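# Hang a power strip on two wall screws

## Task

Put the power strip's keyhole slots over the two screws so the strip stays hanging by itself and sits level, oriented so the narrow part of each keyhole slot is uppermost.

## Robot and tools

Robot: two yam_ultra arms, left_arm and right_arm, each with a parallel two-finger gripper and a wrist camera. The fingers point along the gripper's +z axis and open and close along its y axis. end_effector_position is the point between the finger pads, about 1 cm short of the fingertips. Bases (scene frame): left_arm at (+0.012, +0.271, 0) m, right_arm at (-0.012, -0.317, 0) m, each turned slightly about z. A two-camera stand is fixed to the floor behind the arms.

Frames: the scene frame has its origin at table-top height, midway between the nominal bases; +x points out over the table, +z up, and left_arm is on the +y side (arm names do not match image sides). Reported hand positions, orientations and velocities are in the scene frame and can be off by a few centimetres, more at long reach. Motion offsets, however, are along the axes of each arm's own Hand target.

The 14-number row (used by execute_actions and move): one flat list covering both arms: dx, dy, dz, rx, ry, rz, opening for left_arm, then the same seven for right_arm. Every number lies in [-1, 1]. dx..rz are an offset from that arm's Hand target as it was when the action or move began, not a place in the scene; 1.0 equals 0.6 m for dx/dy/dz and 180 degrees for the rotation vector rx/ry/rz. Rows inside one action or target list all count from that same start, not from each other; a fresh call starts from the new Hand target, so resending an offset moves further. Opening is absolute, not an offset: +1 fully open (0.094 m), -1 closed. Sending zeros for all six pose numbers re-commands the current Hand target; always resend the desired opening, since a 0 there means half open.

Tools:
- execute_actions(actions, cameras): actions is a list of actions, each a table of up to 15 rows (one row per 1/30 s step; a short table repeats its final row). An empty list returns state plus all camera images. cameras: list of names, ["all"], [] or null.
- move(target, speed, blend, opening_speed, grip_force, blocking, cameras): drives each gripper in a straight line toward the offset in target (one 14-number row, or up to 15 rows that all count from the same starting Hand targets). speed in m/s, 0.002 to 2.9, default 0.25 (rotation capped at twice that in rad/s); one value or one per target. blend in metres rounds corners in a list (0 stops at each). opening_speed: rate of change of the opening on the -1..+1 scale per second, at least 0.2; use it to close gently. grip_force: newtons per pad, 10 to 50, stays set. blocking=false returns early while the move runs. Paths do not avoid obstacles or the other arm; faster moves lag, stray and hit harder, and aiming far past a contact presses harder. Avoid paths passing near an arm's own base.
- wait(seconds 0 to 10, cameras): lets time pass holding commands; a running move continues.
- stop(cameras): brakes a running move.
- zoom_image(camera, region [x0, y0, x1, y1] in pixels, at most 504 by 504): closer look at the newest image from cam_head_left, cam_head_right, cam_high, cam_low, cam_left_wrist or cam_right_wrist (all 896x504).
- read_manual(section): licence texts only.
- finished_scene(scene): ends the current scene irreversibly; the strip must then hang unaided.

Results: each gripper's end_effector_position (m) and end_effector_quat_wxyz in the scene frame; Hand target (last commanded pose after clipping; the next offsets start here); Tool commands; grip_measured (finger opening on the -1..+1 scale, reads up to 2.5 mm wide when empty, narrower than a hard part under squeeze); grip_effort_nm (gripper motor effort, negative closing, not a pad force, never quite returns to zero); joint positions, velocities ("within noise" means still) and torques (include the arm's own weight; first three wrap at ±28 N m). A move adds a "move:" line: done (within 10 mm and 2 degrees), off_target, moving, held, fault, plus limits such as paced or held. Neither done nor off_target tells you about contact.

Behaviour to expect: orientation commands are clipped to 40 degrees from the current orientation each step. Friction and gravity can leave a gripper a few cm off its target; re-commanding (even all zeros) asks again, and a persistent shortfall can be sent as an extra offset. An arm blocked by something keeps pushing until commanded back past its gripper. Holding loads, stretching out or pushing against the unreachable heats motors; MOTOR HOT appears at 75 °C, a fault folding that arm away at 90 °C, and the arm goes limp at 100 °C.

Avoid: dropping the strip or letting it fall off the table (that fails), releasing it while it moves, slamming it or the arms into the screws, wall or table, pressing the two grippers or wrist cameras against each other, closing a gripper on the other arm's fingers, and loading the wrist-camera cables (cable contact counts as hand contact). Objects may occasionally get nudged by outside disturbances.

Each tool is called after "Call:" as a command line: name --argument value for each argument, lists and objects as JSON in quotes; but a table of rows of numbers goes row by row, as --pt "numbers of a row", without its own name.

## Session

Call:
execute_actions --actions '[]'

Scene clock: 0.00 s.
left_arm: end_effector_position=(+0.4092, +0.2973, +0.0923) grip_measured=+1.000 grip_effort_nm=n/a end_effector_quat_wxyz=(+0.562, -0.051, +0.824, +0.050) | right_arm: end_effector_position=(+0.3688, -0.3946, +0.0946) grip_measured=+1.000 grip_effort_nm=n/a end_effector_quat_wxyz=(+0.567, +0.132, +0.804, -0.116)
Joint positions: left_arm=[0.017 1.535 0.386 0.773 -0.141 -0.028 0.094] | right_arm=[-0.029 1.527 0.342 0.837 0.269 0.057 0.094]
Joint velocities: within noise
Joint torques (N m): no reading
Heat: left arm: 33 °C; right arm: 30 °C.
Hand target: left_arm +0.4118, +0.2973, +0.0987; +0.568, -0.051, +0.820, +0.050 | right_arm +0.3733, -0.3951, +0.1062; +0.581, +0.133, +0.795, -0.116
Tool commands: left_gripper/opening=+1.0 right_gripper/opening=+1.0

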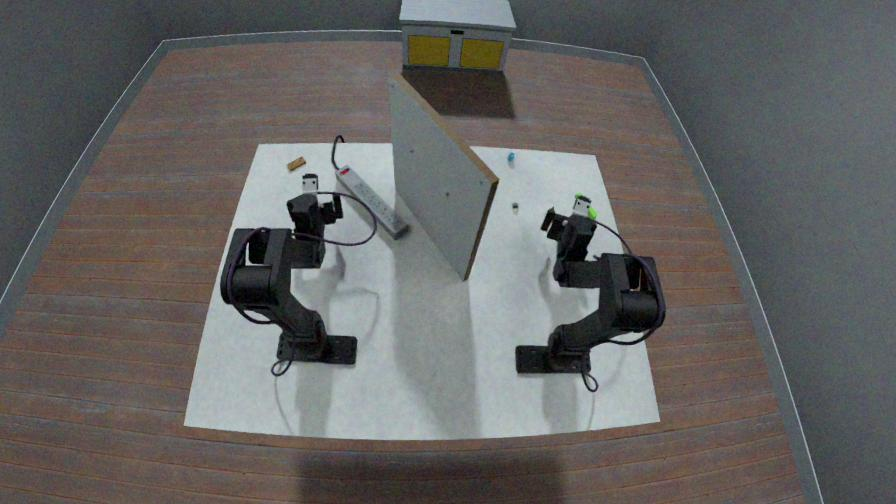

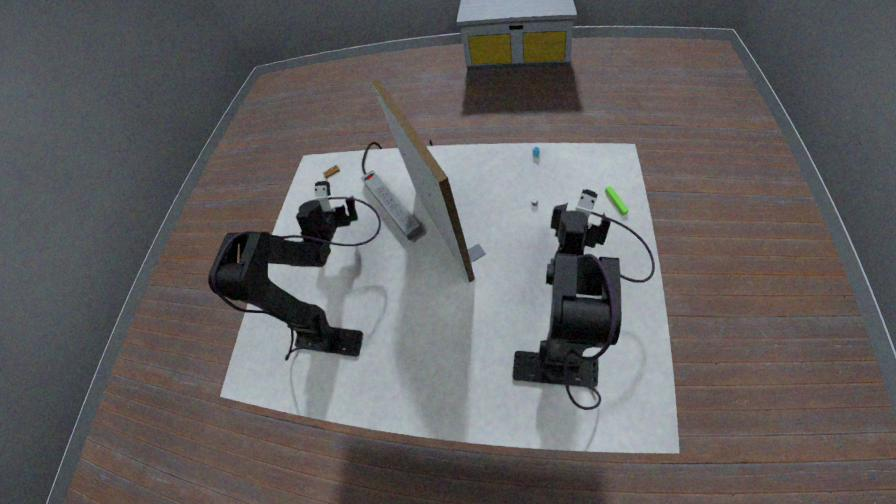

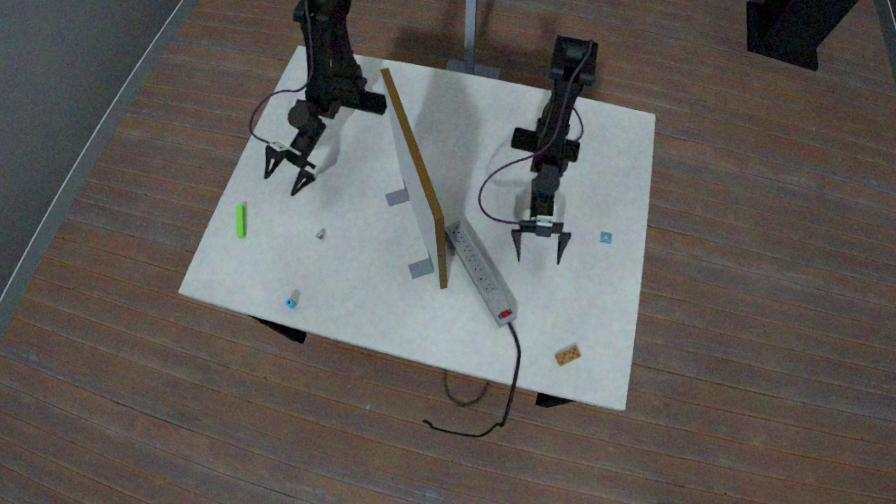

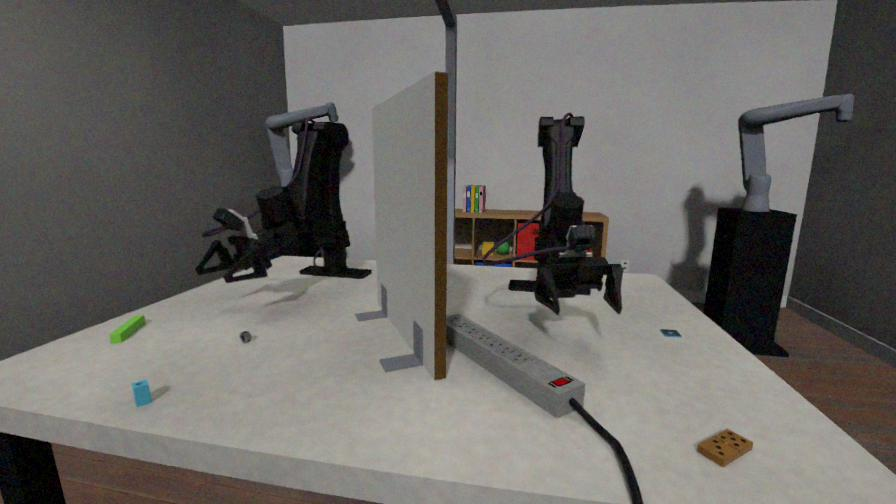

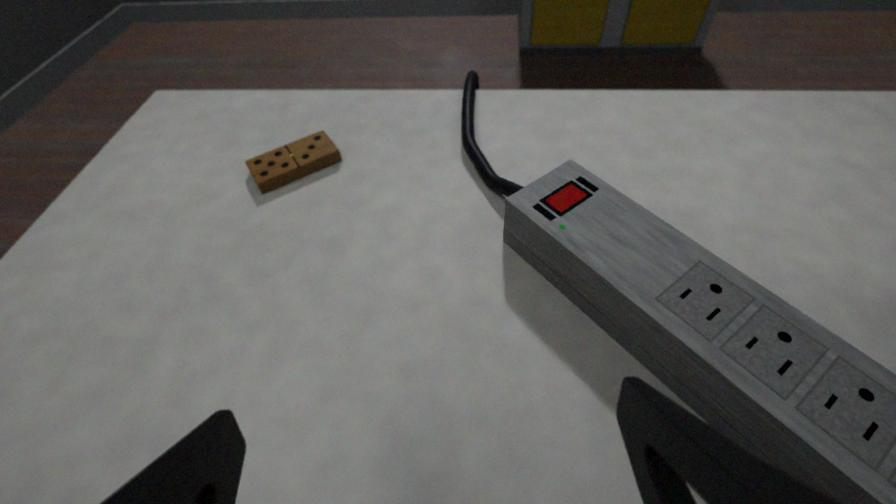

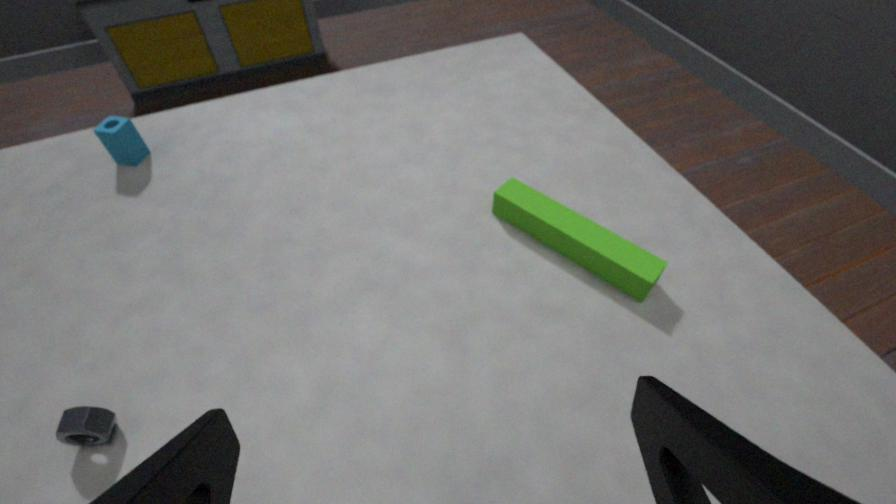

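Call:
zoom_image --camera "cam_head_left" --region '[320, 60, 520, 290]'

Call:
zoom_image --camera "cam_high" --region '[370, 180, 620, 400]'

Call:
zoom_image --camera "cam_head_right" --region '[300, 70, 520, 290]'

Call:
zoom_image --camera "cam_low" --region '[340, 50, 640, 450]'

Scaled by 2.191.

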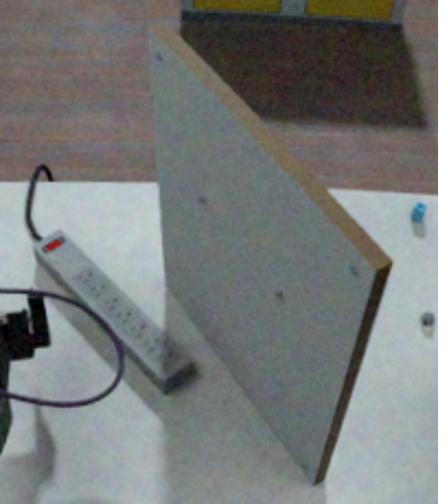

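Scaled by 2.016.

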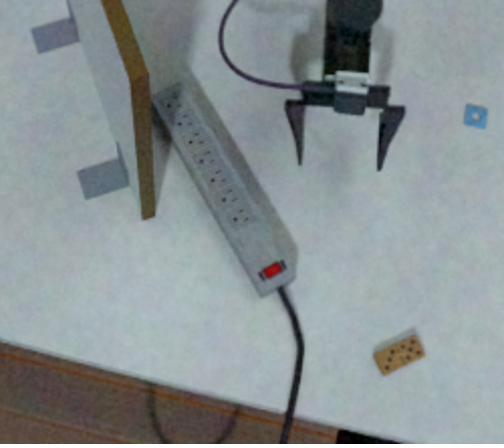

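Scaled by 2.291.

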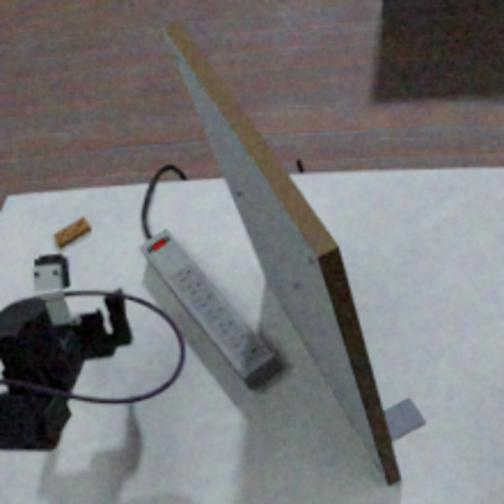

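Scaled by 1.260.

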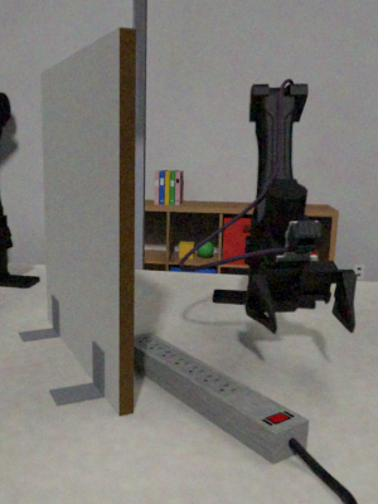

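Call:
move --target '[-0.213,0.033,-0.278,0.233,-0.006,0.091,1,0,0,0,0,0,0,1]' --cameras '["all"]'

Scene clock: 44.97 s.
left_arm: end_effector_position=(+0.3013, +0.3033, +0.2625) grip_measured=+1.000 grip_effort_nm=-0.02 end_effector_quat_wxyz=(+0.534, +0.260, +0.790, -0.152) | right_arm: end_effector_position=(+0.3688, -0.3946, +0.0946) grip_measured=+1.000 grip_effort_nm=0.02 end_effector_quat_wxyz=(+0.567, +0.132, +0.804, -0.116)
Joint positions: left_arm=[0.704 1.128 1.018 -0.86 1.086 0.953 0.094] | right_arm=[-0.029 1.527 0.342 0.837 0.269 0.057 0.094]
Joint torques (N m): left_arm=[0.4 -2.15 9.83 0.45 1.05 0.18] | right_arm=[-0.13 -5.11 5.37 1.96 0.1 0.01]
Heat: left arm: 35 °C; right arm: 33 °C.
Hand target: left_arm +0.2992, +0.2969, +0.2771; +0.543, +0.270, +0.777, -0.166 | right_arm +0.3733, -0.3951, +0.1062; +0.581, +0.133, +0.795, -0.116
Off the commanded pose: left_arm 0.016 m, 3 deg | right_arm 0.012 m, 2 deg.
move: off_target (left_arm, right_arm)

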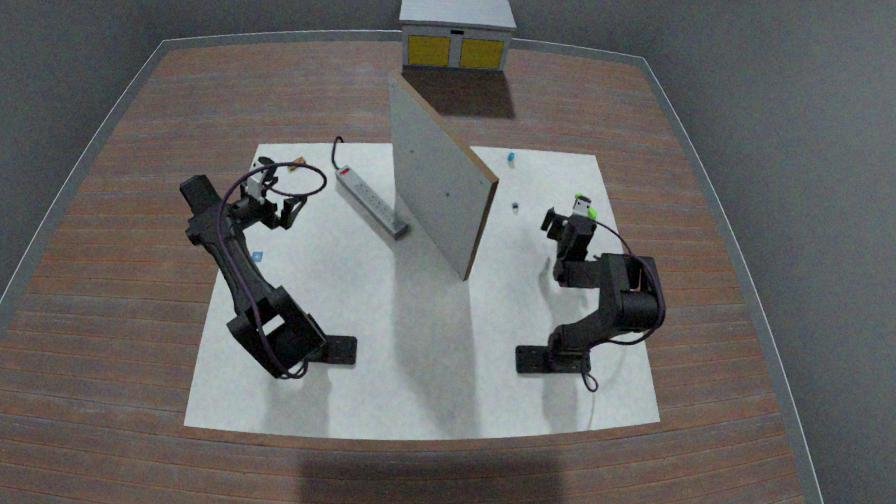

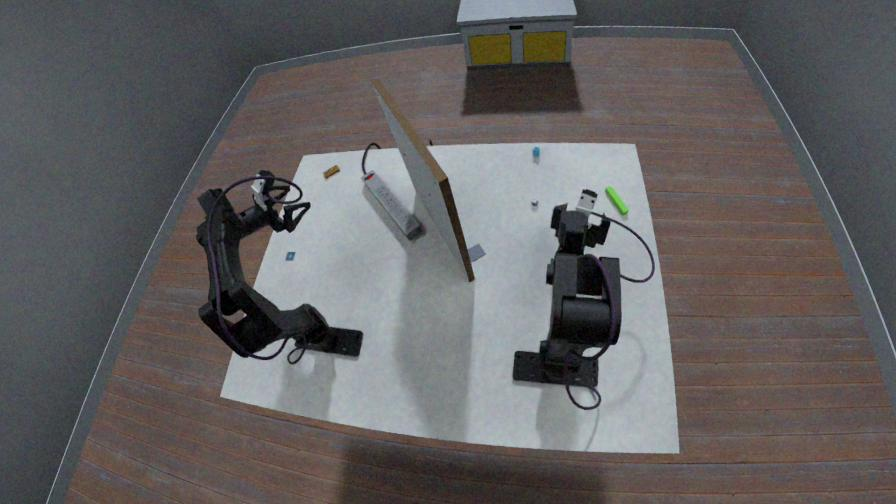

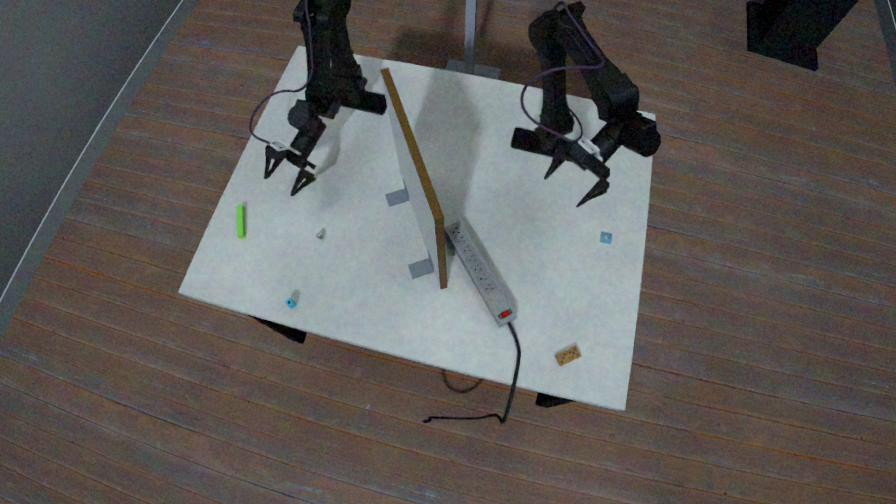

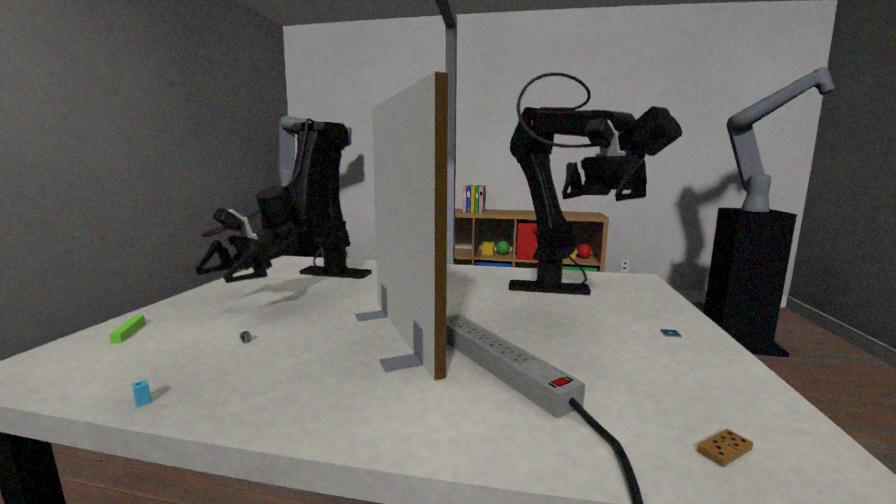

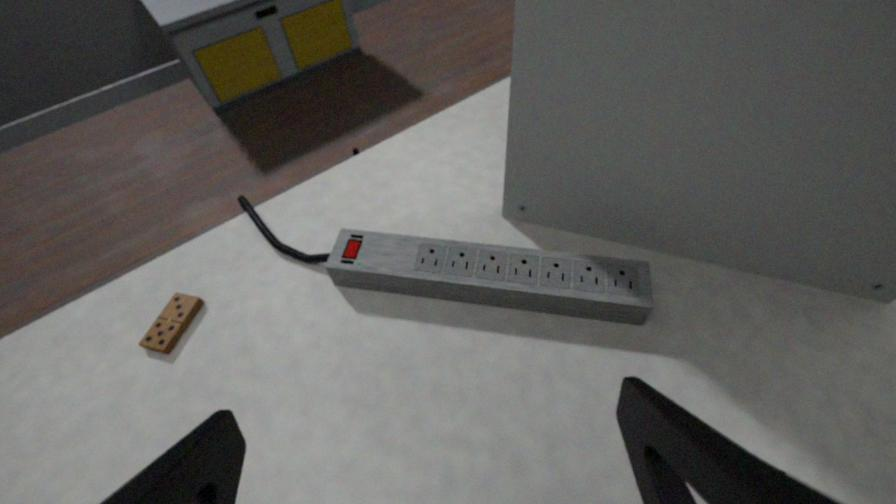

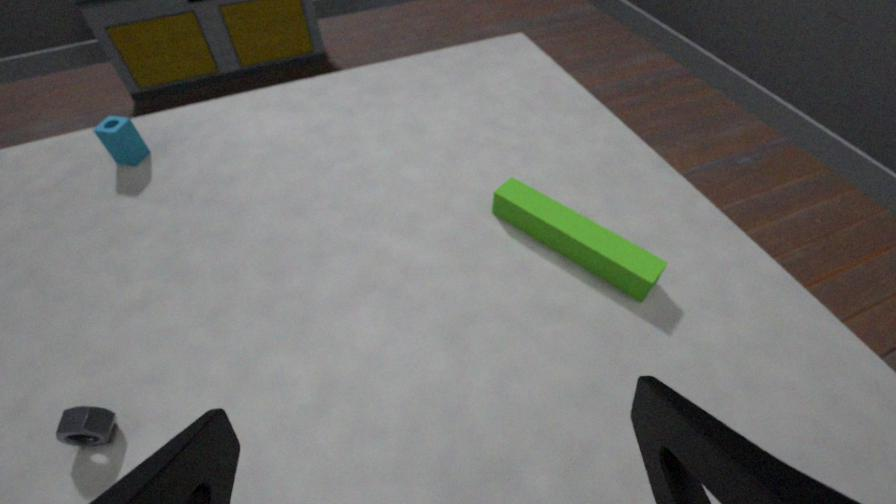

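Call:
move --target '[-0.119,-0.243,0.041,0.1196,-0.2259,-0.0105,1,0,0,0,0,0,0,1]' --cameras '["cam_left_wrist"]'

Scene clock: 80.17 s.
left_arm: end_effector_position=(+0.2525, +0.1512, +0.3283) grip_measured=+1.000 grip_effort_nm=-0.02 end_effector_quat_wxyz=(+0.711, +0.279, +0.511, -0.395) | right_arm: end_effector_position=(+0.3688, -0.3946, +0.0946) grip_measured=+1.000 grip_effort_nm=0.02 end_effector_quat_wxyz=(+0.567, +0.132, +0.804, -0.116)
Joint positions: left_arm=[0.172 0.975 0.271 1.41 1.051 -0.645 0.094] | right_arm=[-0.029 1.527 0.342 0.837 0.269 0.057 0.094]
Joint torques (N m): left_arm=[-0.49 -0.83 5.24 1.13 -0.59 -0.14] | right_arm=[-0.09 -5.09 5.46 1.97 0.09 -0.02]
Heat: left arm: 35 °C; right arm: 35 °C.
Hand target: left_arm +0.2491, +0.1498, +0.3302; +0.717, +0.278, +0.502, -0.397 | right_arm +0.3733, -0.3951, +0.1062; +0.581, +0.133, +0.795, -0.116
Off the commanded pose: left_arm 0.004 m, 1 deg | right_arm 0.012 m, 2 deg.
move: off_target (right_arm)
Images, in order (width x height): cam_left_wrist 896x504.

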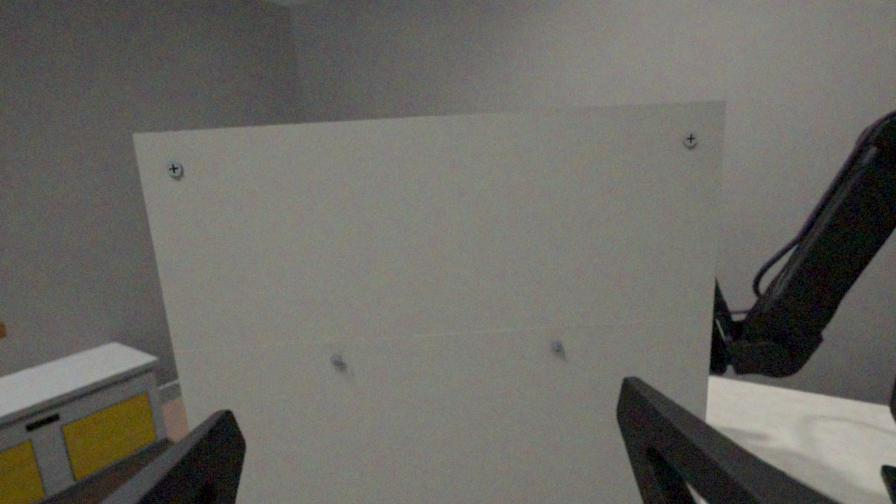

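Call:
zoom_image --camera "cam_left_wrist" --region '[300, 300, 600, 420]'

Scaled by 1.680.

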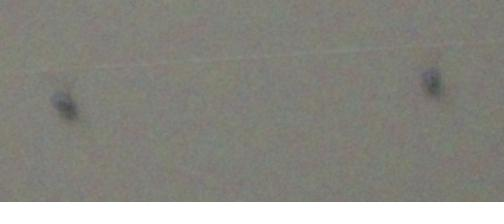

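Call:
move --target '[0.249,0.293,0.051,-0.508,0.434,-0.356,1,0,0,0,0,0,0,1]' --cameras '["cam_left_wrist","cam_high","cam_low"]'

Scene clock: 131.13 s.
left_arm: end_effector_position=(+0.4401, +0.1737, +0.2005) grip_measured=+1.000 grip_effort_nm=-0.03 end_effector_quat_wxyz=(+0.079, -0.344, +0.934, -0.058) | right_arm: end_effector_position=(+0.3688, -0.3946, +0.0946) grip_measured=+1.000 grip_effort_nm=0.02 end_effector_quat_wxyz=(+0.567, +0.132, +0.804, -0.116)
Joint positions: left_arm=[-0.204 2.133 2.319 -1.56 0.011 -0.929 0.094] | right_arm=[-0.029 1.527 0.342 0.837 0.269 0.057 0.094]
Joint torques (N m): left_arm=[0.38 -7.83 8.51 0.09 -0.08 -0.11] | right_arm=[-0.02 -5.05 5.31 1.97 0.06 0.01]
Heat: left arm: 35 °C; right arm: 37 °C.
Hand target: left_arm +0.4405, +0.1752, +0.2003; +0.000, -0.350, +0.937, -0.001 | right_arm +0.3733, -0.3951, +0.1062; +0.581, +0.133, +0.795, -0.116
Off the commanded pose: left_arm 0.002 m, 11 deg | right_arm 0.012 m, 2 deg.
joint sent to its limit (left arm) — joint 4 (wrist pitch), lower limit. The joint targets are off in position and orientation.
move: off_target (left_arm, right_arm)
Images, in order (width x height): cam_high 896x504, cam_low 896x504, cam_left_wrist 896x504.

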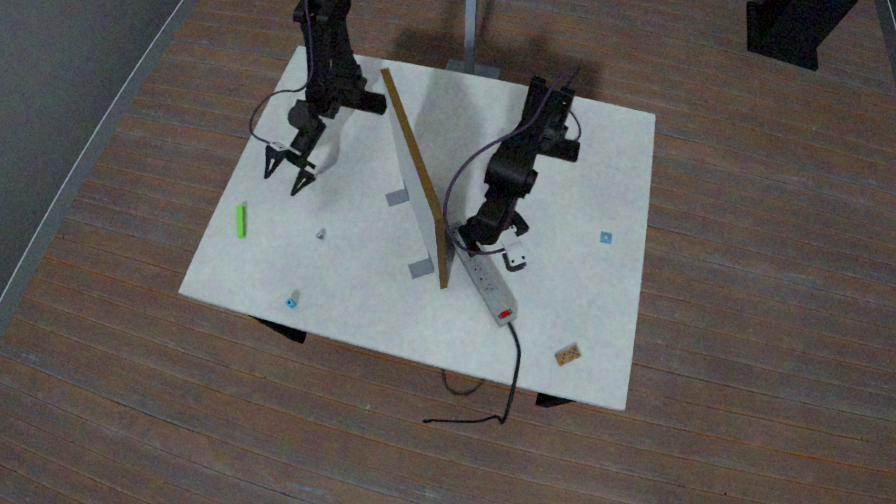

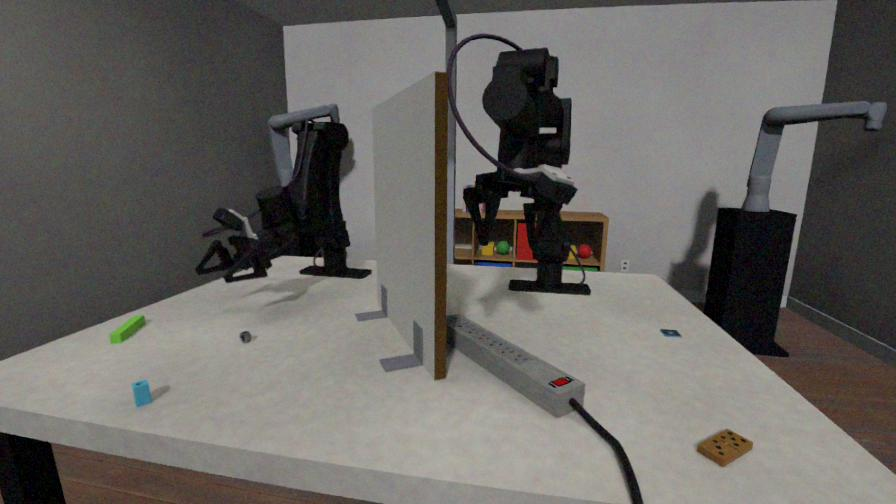

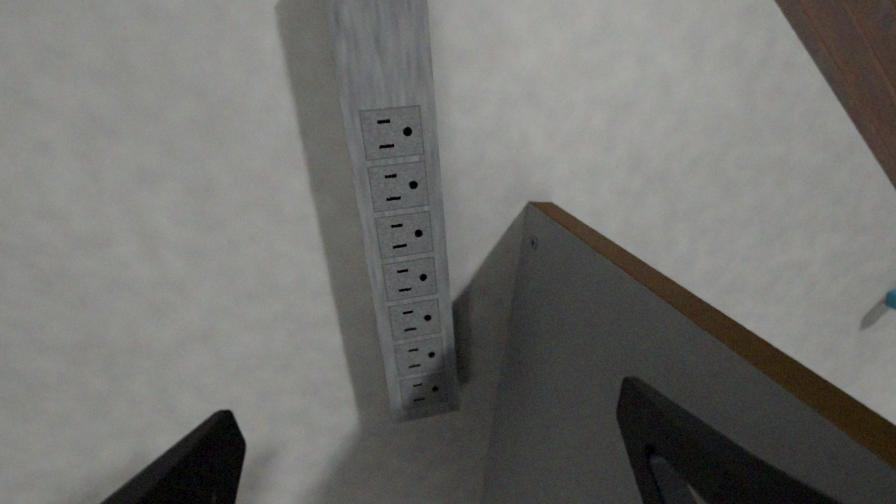

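Call:
move --target '[0.003,-0.022,0.167,0,0,0,1,0,0,0,0,0,0,1]' --cameras '["cam_left_wrist","cam_high"]'

Scene clock: 159.17 s.
left_arm: end_effector_position=(+0.4407, +0.1659, +0.0993) grip_measured=+1.000 grip_effort_nm=-0.03 end_effector_quat_wxyz=(-0.013, -0.348, +0.937, +0.002) | right_arm: end_effector_position=(+0.3688, -0.3946, +0.0946) grip_measured=+1.000 grip_effort_nm=0.02 end_effector_quat_wxyz=(+0.567, +0.132, +0.804, -0.116)
Joint positions: left_arm=[-0.221 2.313 2.218 -1.501 0.011 -0.949 0.094] | right_arm=[-0.029 1.527 0.342 0.837 0.269 0.057 0.094]
Joint torques (N m): left_arm=[-0.53 -9.78 7.13 0.18 -0.11 -0.12] | right_arm=[-0.06 -5.08 5.53 1.97 0.08 0.01]
Heat: left arm: 35 °C; right arm: 38 °C.
Hand target: left_arm +0.4477, +0.1639, +0.1001; +0.000, -0.350, +0.937, -0.001 | right_arm +0.3733, -0.3951, +0.1062; +0.581, +0.133, +0.795, -0.116
Off the commanded pose: left_arm 0.007 m, 2 deg | right_arm 0.012 m, 2 deg.
move: off_target (right_arm)
Images, in order (width x height): cam_high 896x504, cam_left_wrist 896x504.

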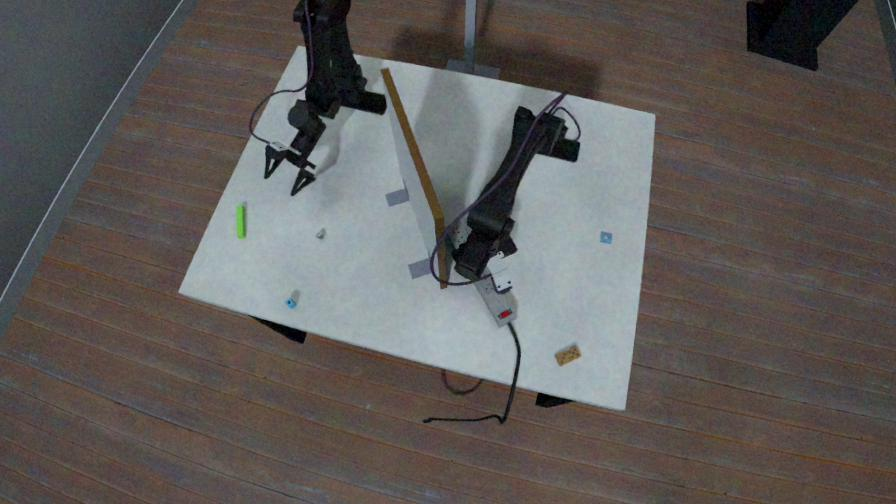

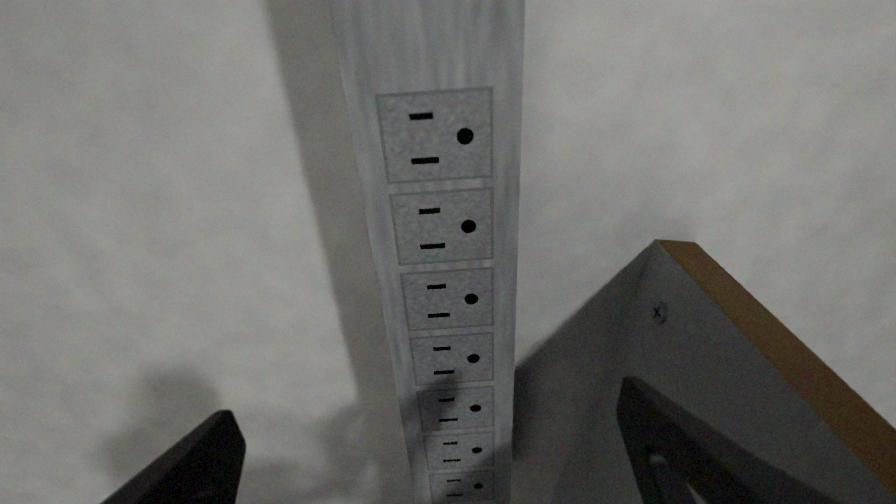

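Call:
move --target '[-0.007,-0.01,0.124,0,0,-0.006,1,0,0,0,0,0,0,1]' --cameras '["cam_left_wrist","cam_high"]' --speed 0.12

Scene clock: 173.60 s.
left_arm: end_effector_position=(+0.4531, +0.1636, +0.0354) grip_measured=+1.000 grip_effort_nm=-0.03 end_effector_quat_wxyz=(-0.001, -0.357, +0.934, -0.006) | right_arm: end_effector_position=(+0.3688, -0.3946, +0.0946) grip_measured=+1.000 grip_effort_nm=0.02 end_effector_quat_wxyz=(+0.567, +0.132, +0.804, -0.116)
Joint positions: left_arm=[-0.219 2.331 1.995 -1.23 0.011 -0.968 0.094] | right_arm=[-0.029 1.527 0.342 0.837 0.269 0.057 0.094]
Joint torques (N m): left_arm=[-0.72 -9.26 5.61 0.25 -0.09 -0.13] | right_arm=[-0.09 -5.07 5.39 1.97 0.1 0]
Heat: left arm: 35 °C; right arm: 39 °C.
Hand target: left_arm +0.4548, +0.1621, +0.0257; +0.000, -0.359, +0.933, -0.001 | right_arm +0.3733, -0.3951, +0.1062; +0.581, +0.133, +0.795, -0.116
Off the commanded pose: left_arm 0.010 m, 1 deg | right_arm 0.012 m, 2 deg.
move: off_target (right_arm)
Images, in order (width x height): cam_high 896x504, cam_left_wrist 896x504.

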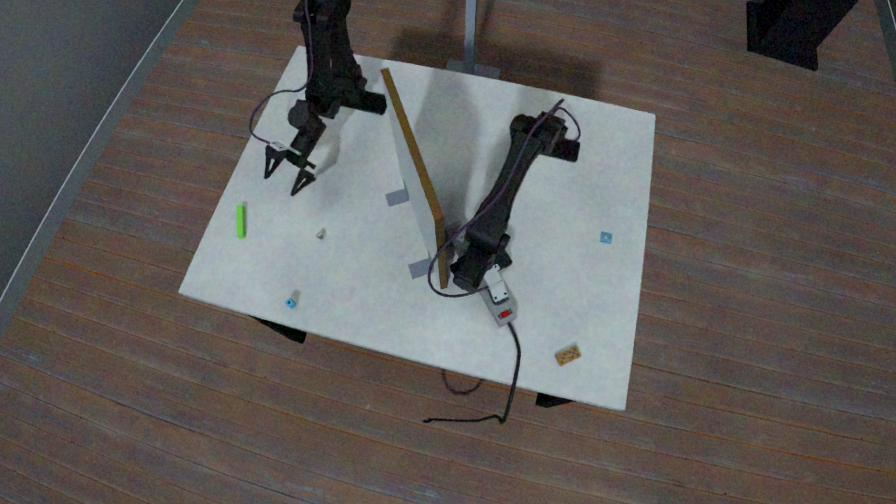

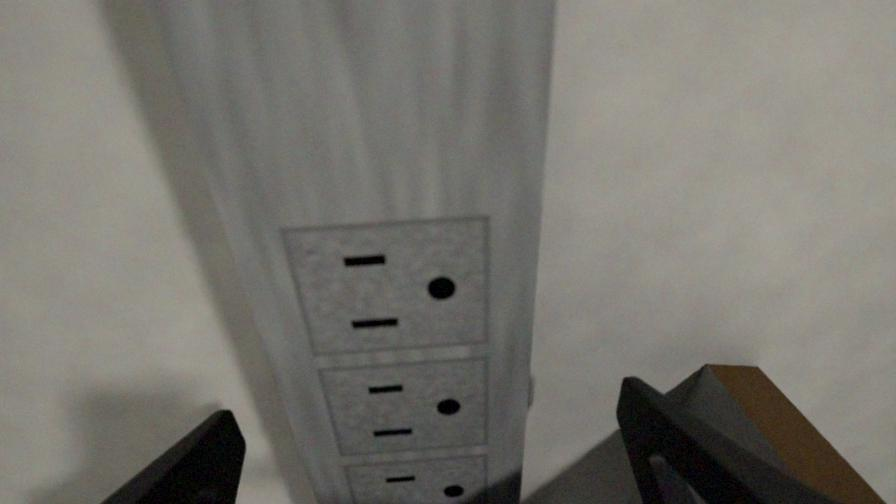

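Call:
zoom_image --camera "cam_left_wrist" --region '[450, 320, 650, 440]'

Scaled by 2.520.

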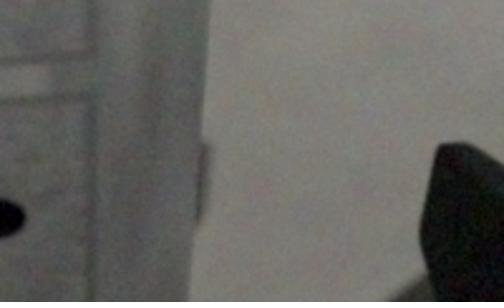

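Call:
move --pt "0 0.004 0.017 0 0 0 1 0 0 0 0 0 0 1" --pt "0 0.004 0.017 0 0 0 -0.3 0 0 0 0 0 0 1" --cameras '["cam_left_wrist"]' --speed 0.1 --opening_speed 1.0

Scene clock: 185.90 s.
left_arm: end_effector_position=(+0.4527, +0.1637, +0.0254) grip_measured=+0.026 grip_effort_nm=-1.05 end_effector_quat_wxyz=(+0.000, -0.357, +0.934, -0.007) | right_arm: end_effector_position=(+0.3688, -0.3946, +0.0946) grip_measured=+1.000 grip_effort_nm=0.02 end_effector_quat_wxyz=(+0.567, +0.132, +0.804, -0.116)
Joint positions: left_arm=[-0.219 2.331 1.956 -1.187 0.011 -0.968 0.048] | right_arm=[-0.029 1.527 0.342 0.837 0.269 0.057 0.094]
Joint torques (N m): left_arm=[-0.42 -9.42 5.3 0.24 -0.11 -0.1] | right_arm=[-0.13 -5.16 5.38 1.97 0.09 0]
Heat: left arm: 35 °C; right arm: 39 °C.
Hand target: left_arm +0.4533, +0.1638, +0.0155; +0.000, -0.359, +0.933, -0.001 | right_arm +0.3733, -0.3951, +0.1062; +0.581, +0.133, +0.795, -0.116
Off the commanded pose: left_arm 0.010 m, 1 deg | right_arm 0.012 m, 2 deg.
move: off_target (right_arm)
Images, in order (width x height): cam_left_wrist 896x504.

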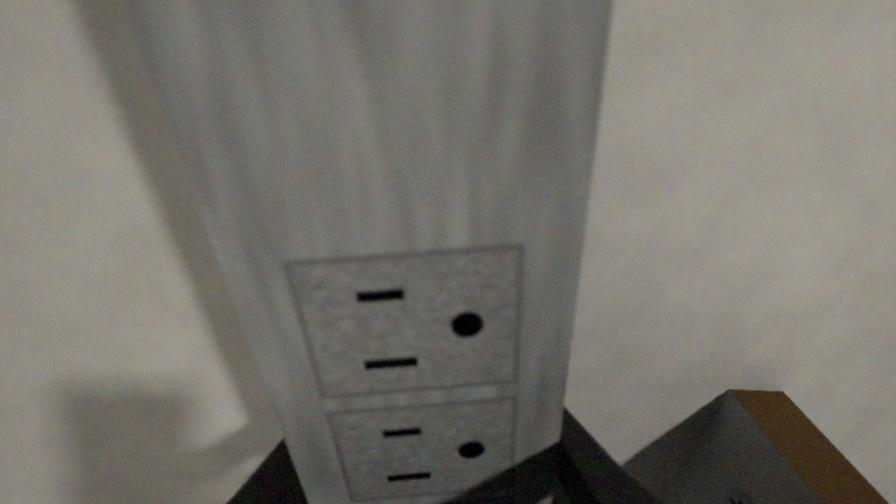

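Call:
move --pt "0 0.04 -0.2 0 0 0 -0.3 0 0 0 0 0 0 1" --pt "-0.064 0.157 -0.392 0.329 -0.3765 0 -0.3 0 0 0 0 0 0 1" --cameras '["cam_left_wrist","cam_low","cam_high","cam_head_left"]' --speed '[0.12,0.2]' --blend '[0.03,0]'

Scene clock: 206.23 s.
left_arm: end_effector_position=(+0.4058, +0.2594, +0.1937) grip_measured=+0.025 grip_effort_nm=-1.05 end_effector_quat_wxyz=(+0.586, -0.283, +0.729, -0.211) | right_arm: end_effector_position=(+0.3688, -0.3946, +0.0946) grip_measured=+1.000 grip_effort_nm=0.02 end_effector_quat_wxyz=(+0.567, +0.132, +0.804, -0.116)
Joint positions: left_arm=[-0.06 1.207 0.491 0.49 -0.098 -0.739 0.048] | right_arm=[-0.029 1.527 0.342 0.837 0.269 0.057 0.094]
Joint torques (N m): left_arm=[0.58 -4.04 7.98 3.68 0.08 0.22] | right_arm=[-0.17 -5.14 5.41 1.96 0.09 -0.01]
Heat: left arm: 35 °C; right arm: 39 °C.
Hand target: left_arm +0.4186, +0.2598, +0.2505; +0.664, -0.255, +0.660, -0.243 | right_arm +0.3733, -0.3951, +0.1062; +0.581, +0.133, +0.795, -0.116
Off the commanded pose: left_arm 0.058 m, 13 deg | right_arm 0.012 m, 2 deg.
move: off_target (left_arm, right_arm)
Images, in order (width x height): cam_head_left 896x504, cam_high 896x504, cam_low 896x504, cam_left_wrist 896x504.

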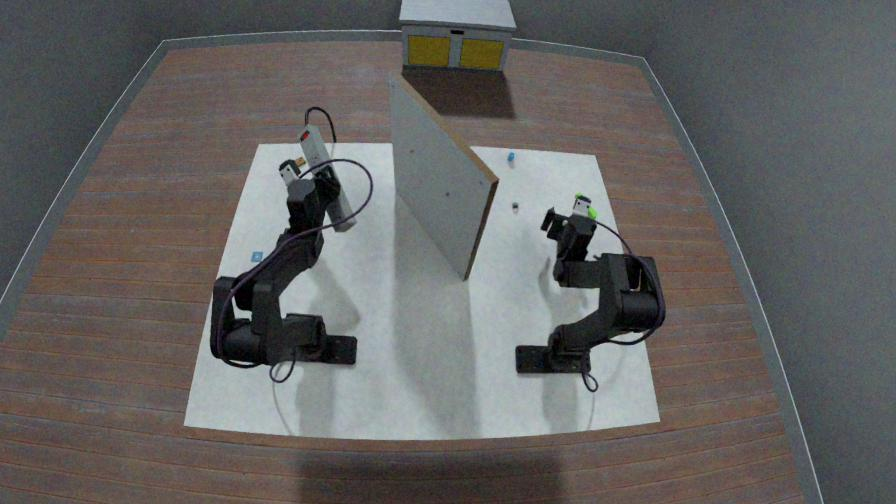

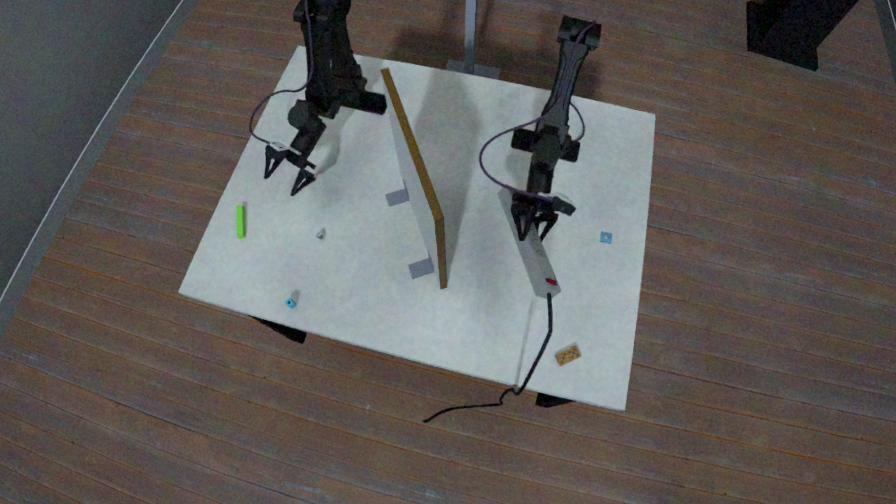

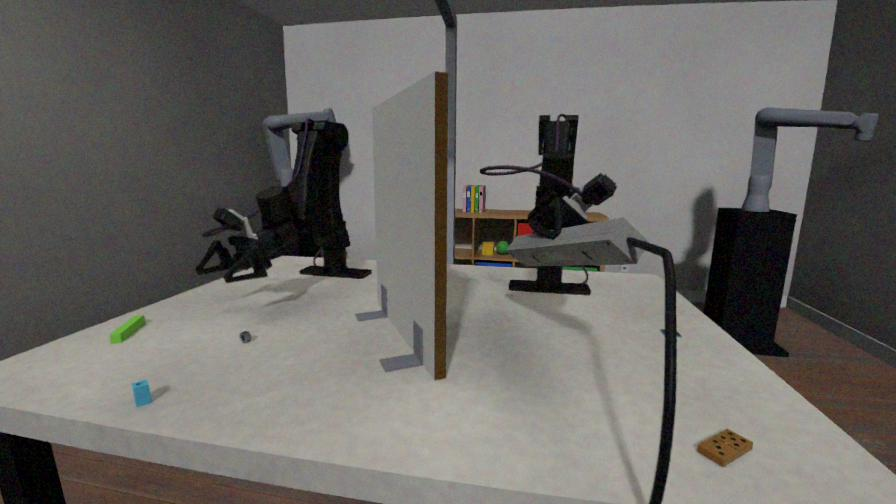

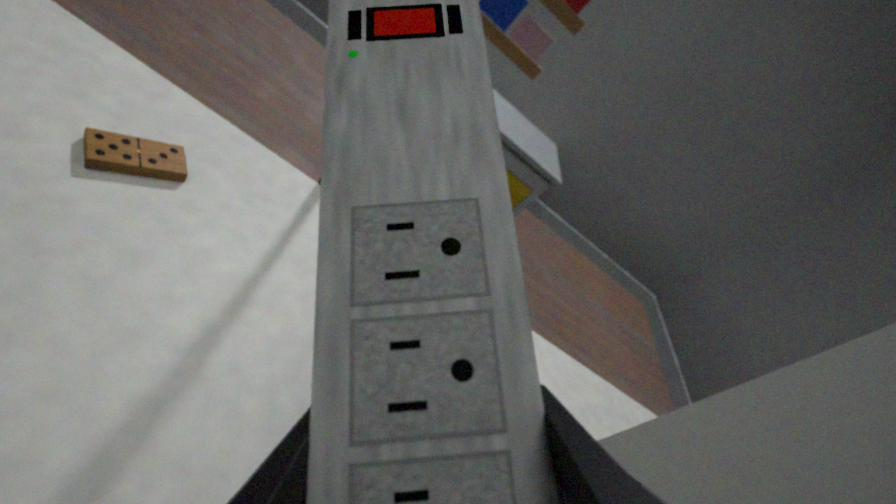

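Call:
zoom_image --camera "cam_low" --region '[480, 190, 700, 300]'

Scaled by 2.291.

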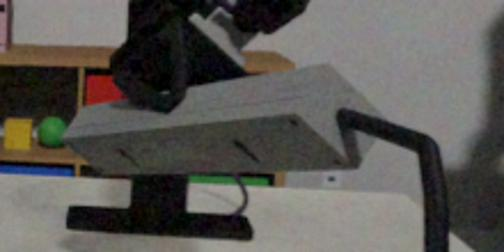

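Call:
move --target '[0,0,-0.1,0.0914,-0.1046,0,-0.3,0,0,0,0,0,0,1]' --cameras '["cam_low"]' --speed 0.2

Call:
zoom_image --camera "cam_low" --region '[480, 150, 700, 300]'

Scene clock: 219.70 s.
left_arm: end_effector_position=(+0.3640, +0.2593, +0.1831) grip_measured=+0.025 grip_effort_nm=-1.05 end_effector_quat_wxyz=(+0.690, -0.241, +0.634, -0.253) | right_arm: end_effector_position=(+0.3688, -0.3946, +0.0946) grip_measured=+1.000 grip_effort_nm=0.03 end_effector_quat_wxyz=(+0.567, +0.132, +0.804, -0.116)
Joint positions: left_arm=[-0.069 1.385 0.123 1.343 -0.098 -0.707 0.048] | right_arm=[-0.029 1.527 0.342 0.837 0.269 0.057 0.094]
Joint torques (N m): left_arm=[-0.58 -3.73 6.57 3.91 -0.01 0.23] | right_arm=[0.1 -5.07 5.41 1.95 0.1 0.02]
Heat: left arm: 43 °C; right arm: 40 °C.
Hand target: left_arm +0.3586, +0.2588, +0.2506; +0.792, -0.194, +0.501, -0.290 | right_arm +0.3733, -0.3951, +0.1062; +0.581, +0.133, +0.795, -0.116
Off the commanded pose: left_arm 0.068 m, 20 deg | right_arm 0.012 m, 2 deg.
joint sent to its limit (left arm) — joint 4 (wrist pitch), upper limit. The joint targets are off in position and orientation.
move: off_target (left_arm, right_arm)
Images, in order (width x height): cam_low 896x504.

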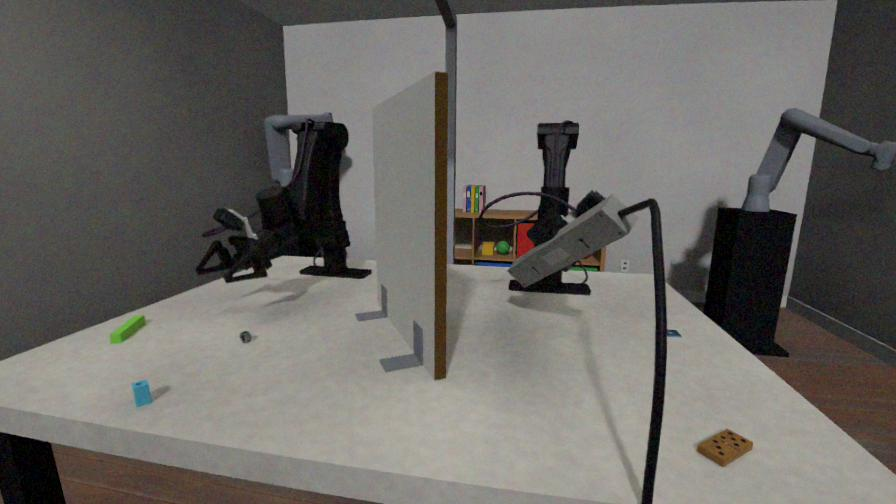

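Scaled by 2.291.

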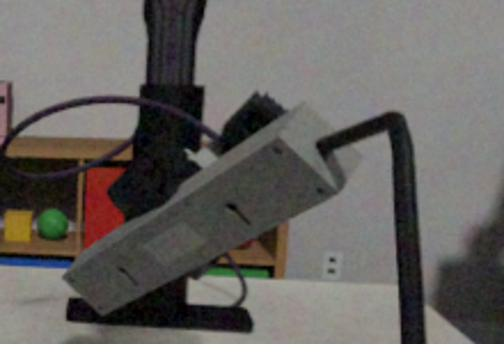

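Call:
zoom_image --camera "cam_low" --region '[500, 185, 640, 295]'

Scaled by 3.600.

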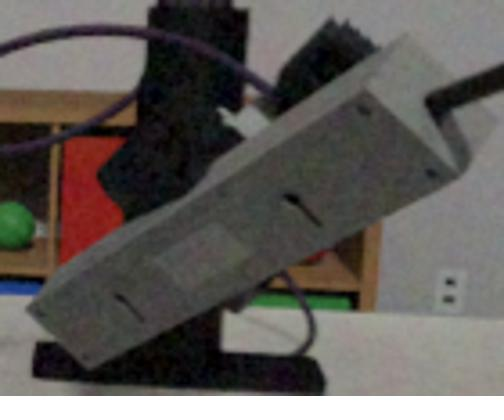

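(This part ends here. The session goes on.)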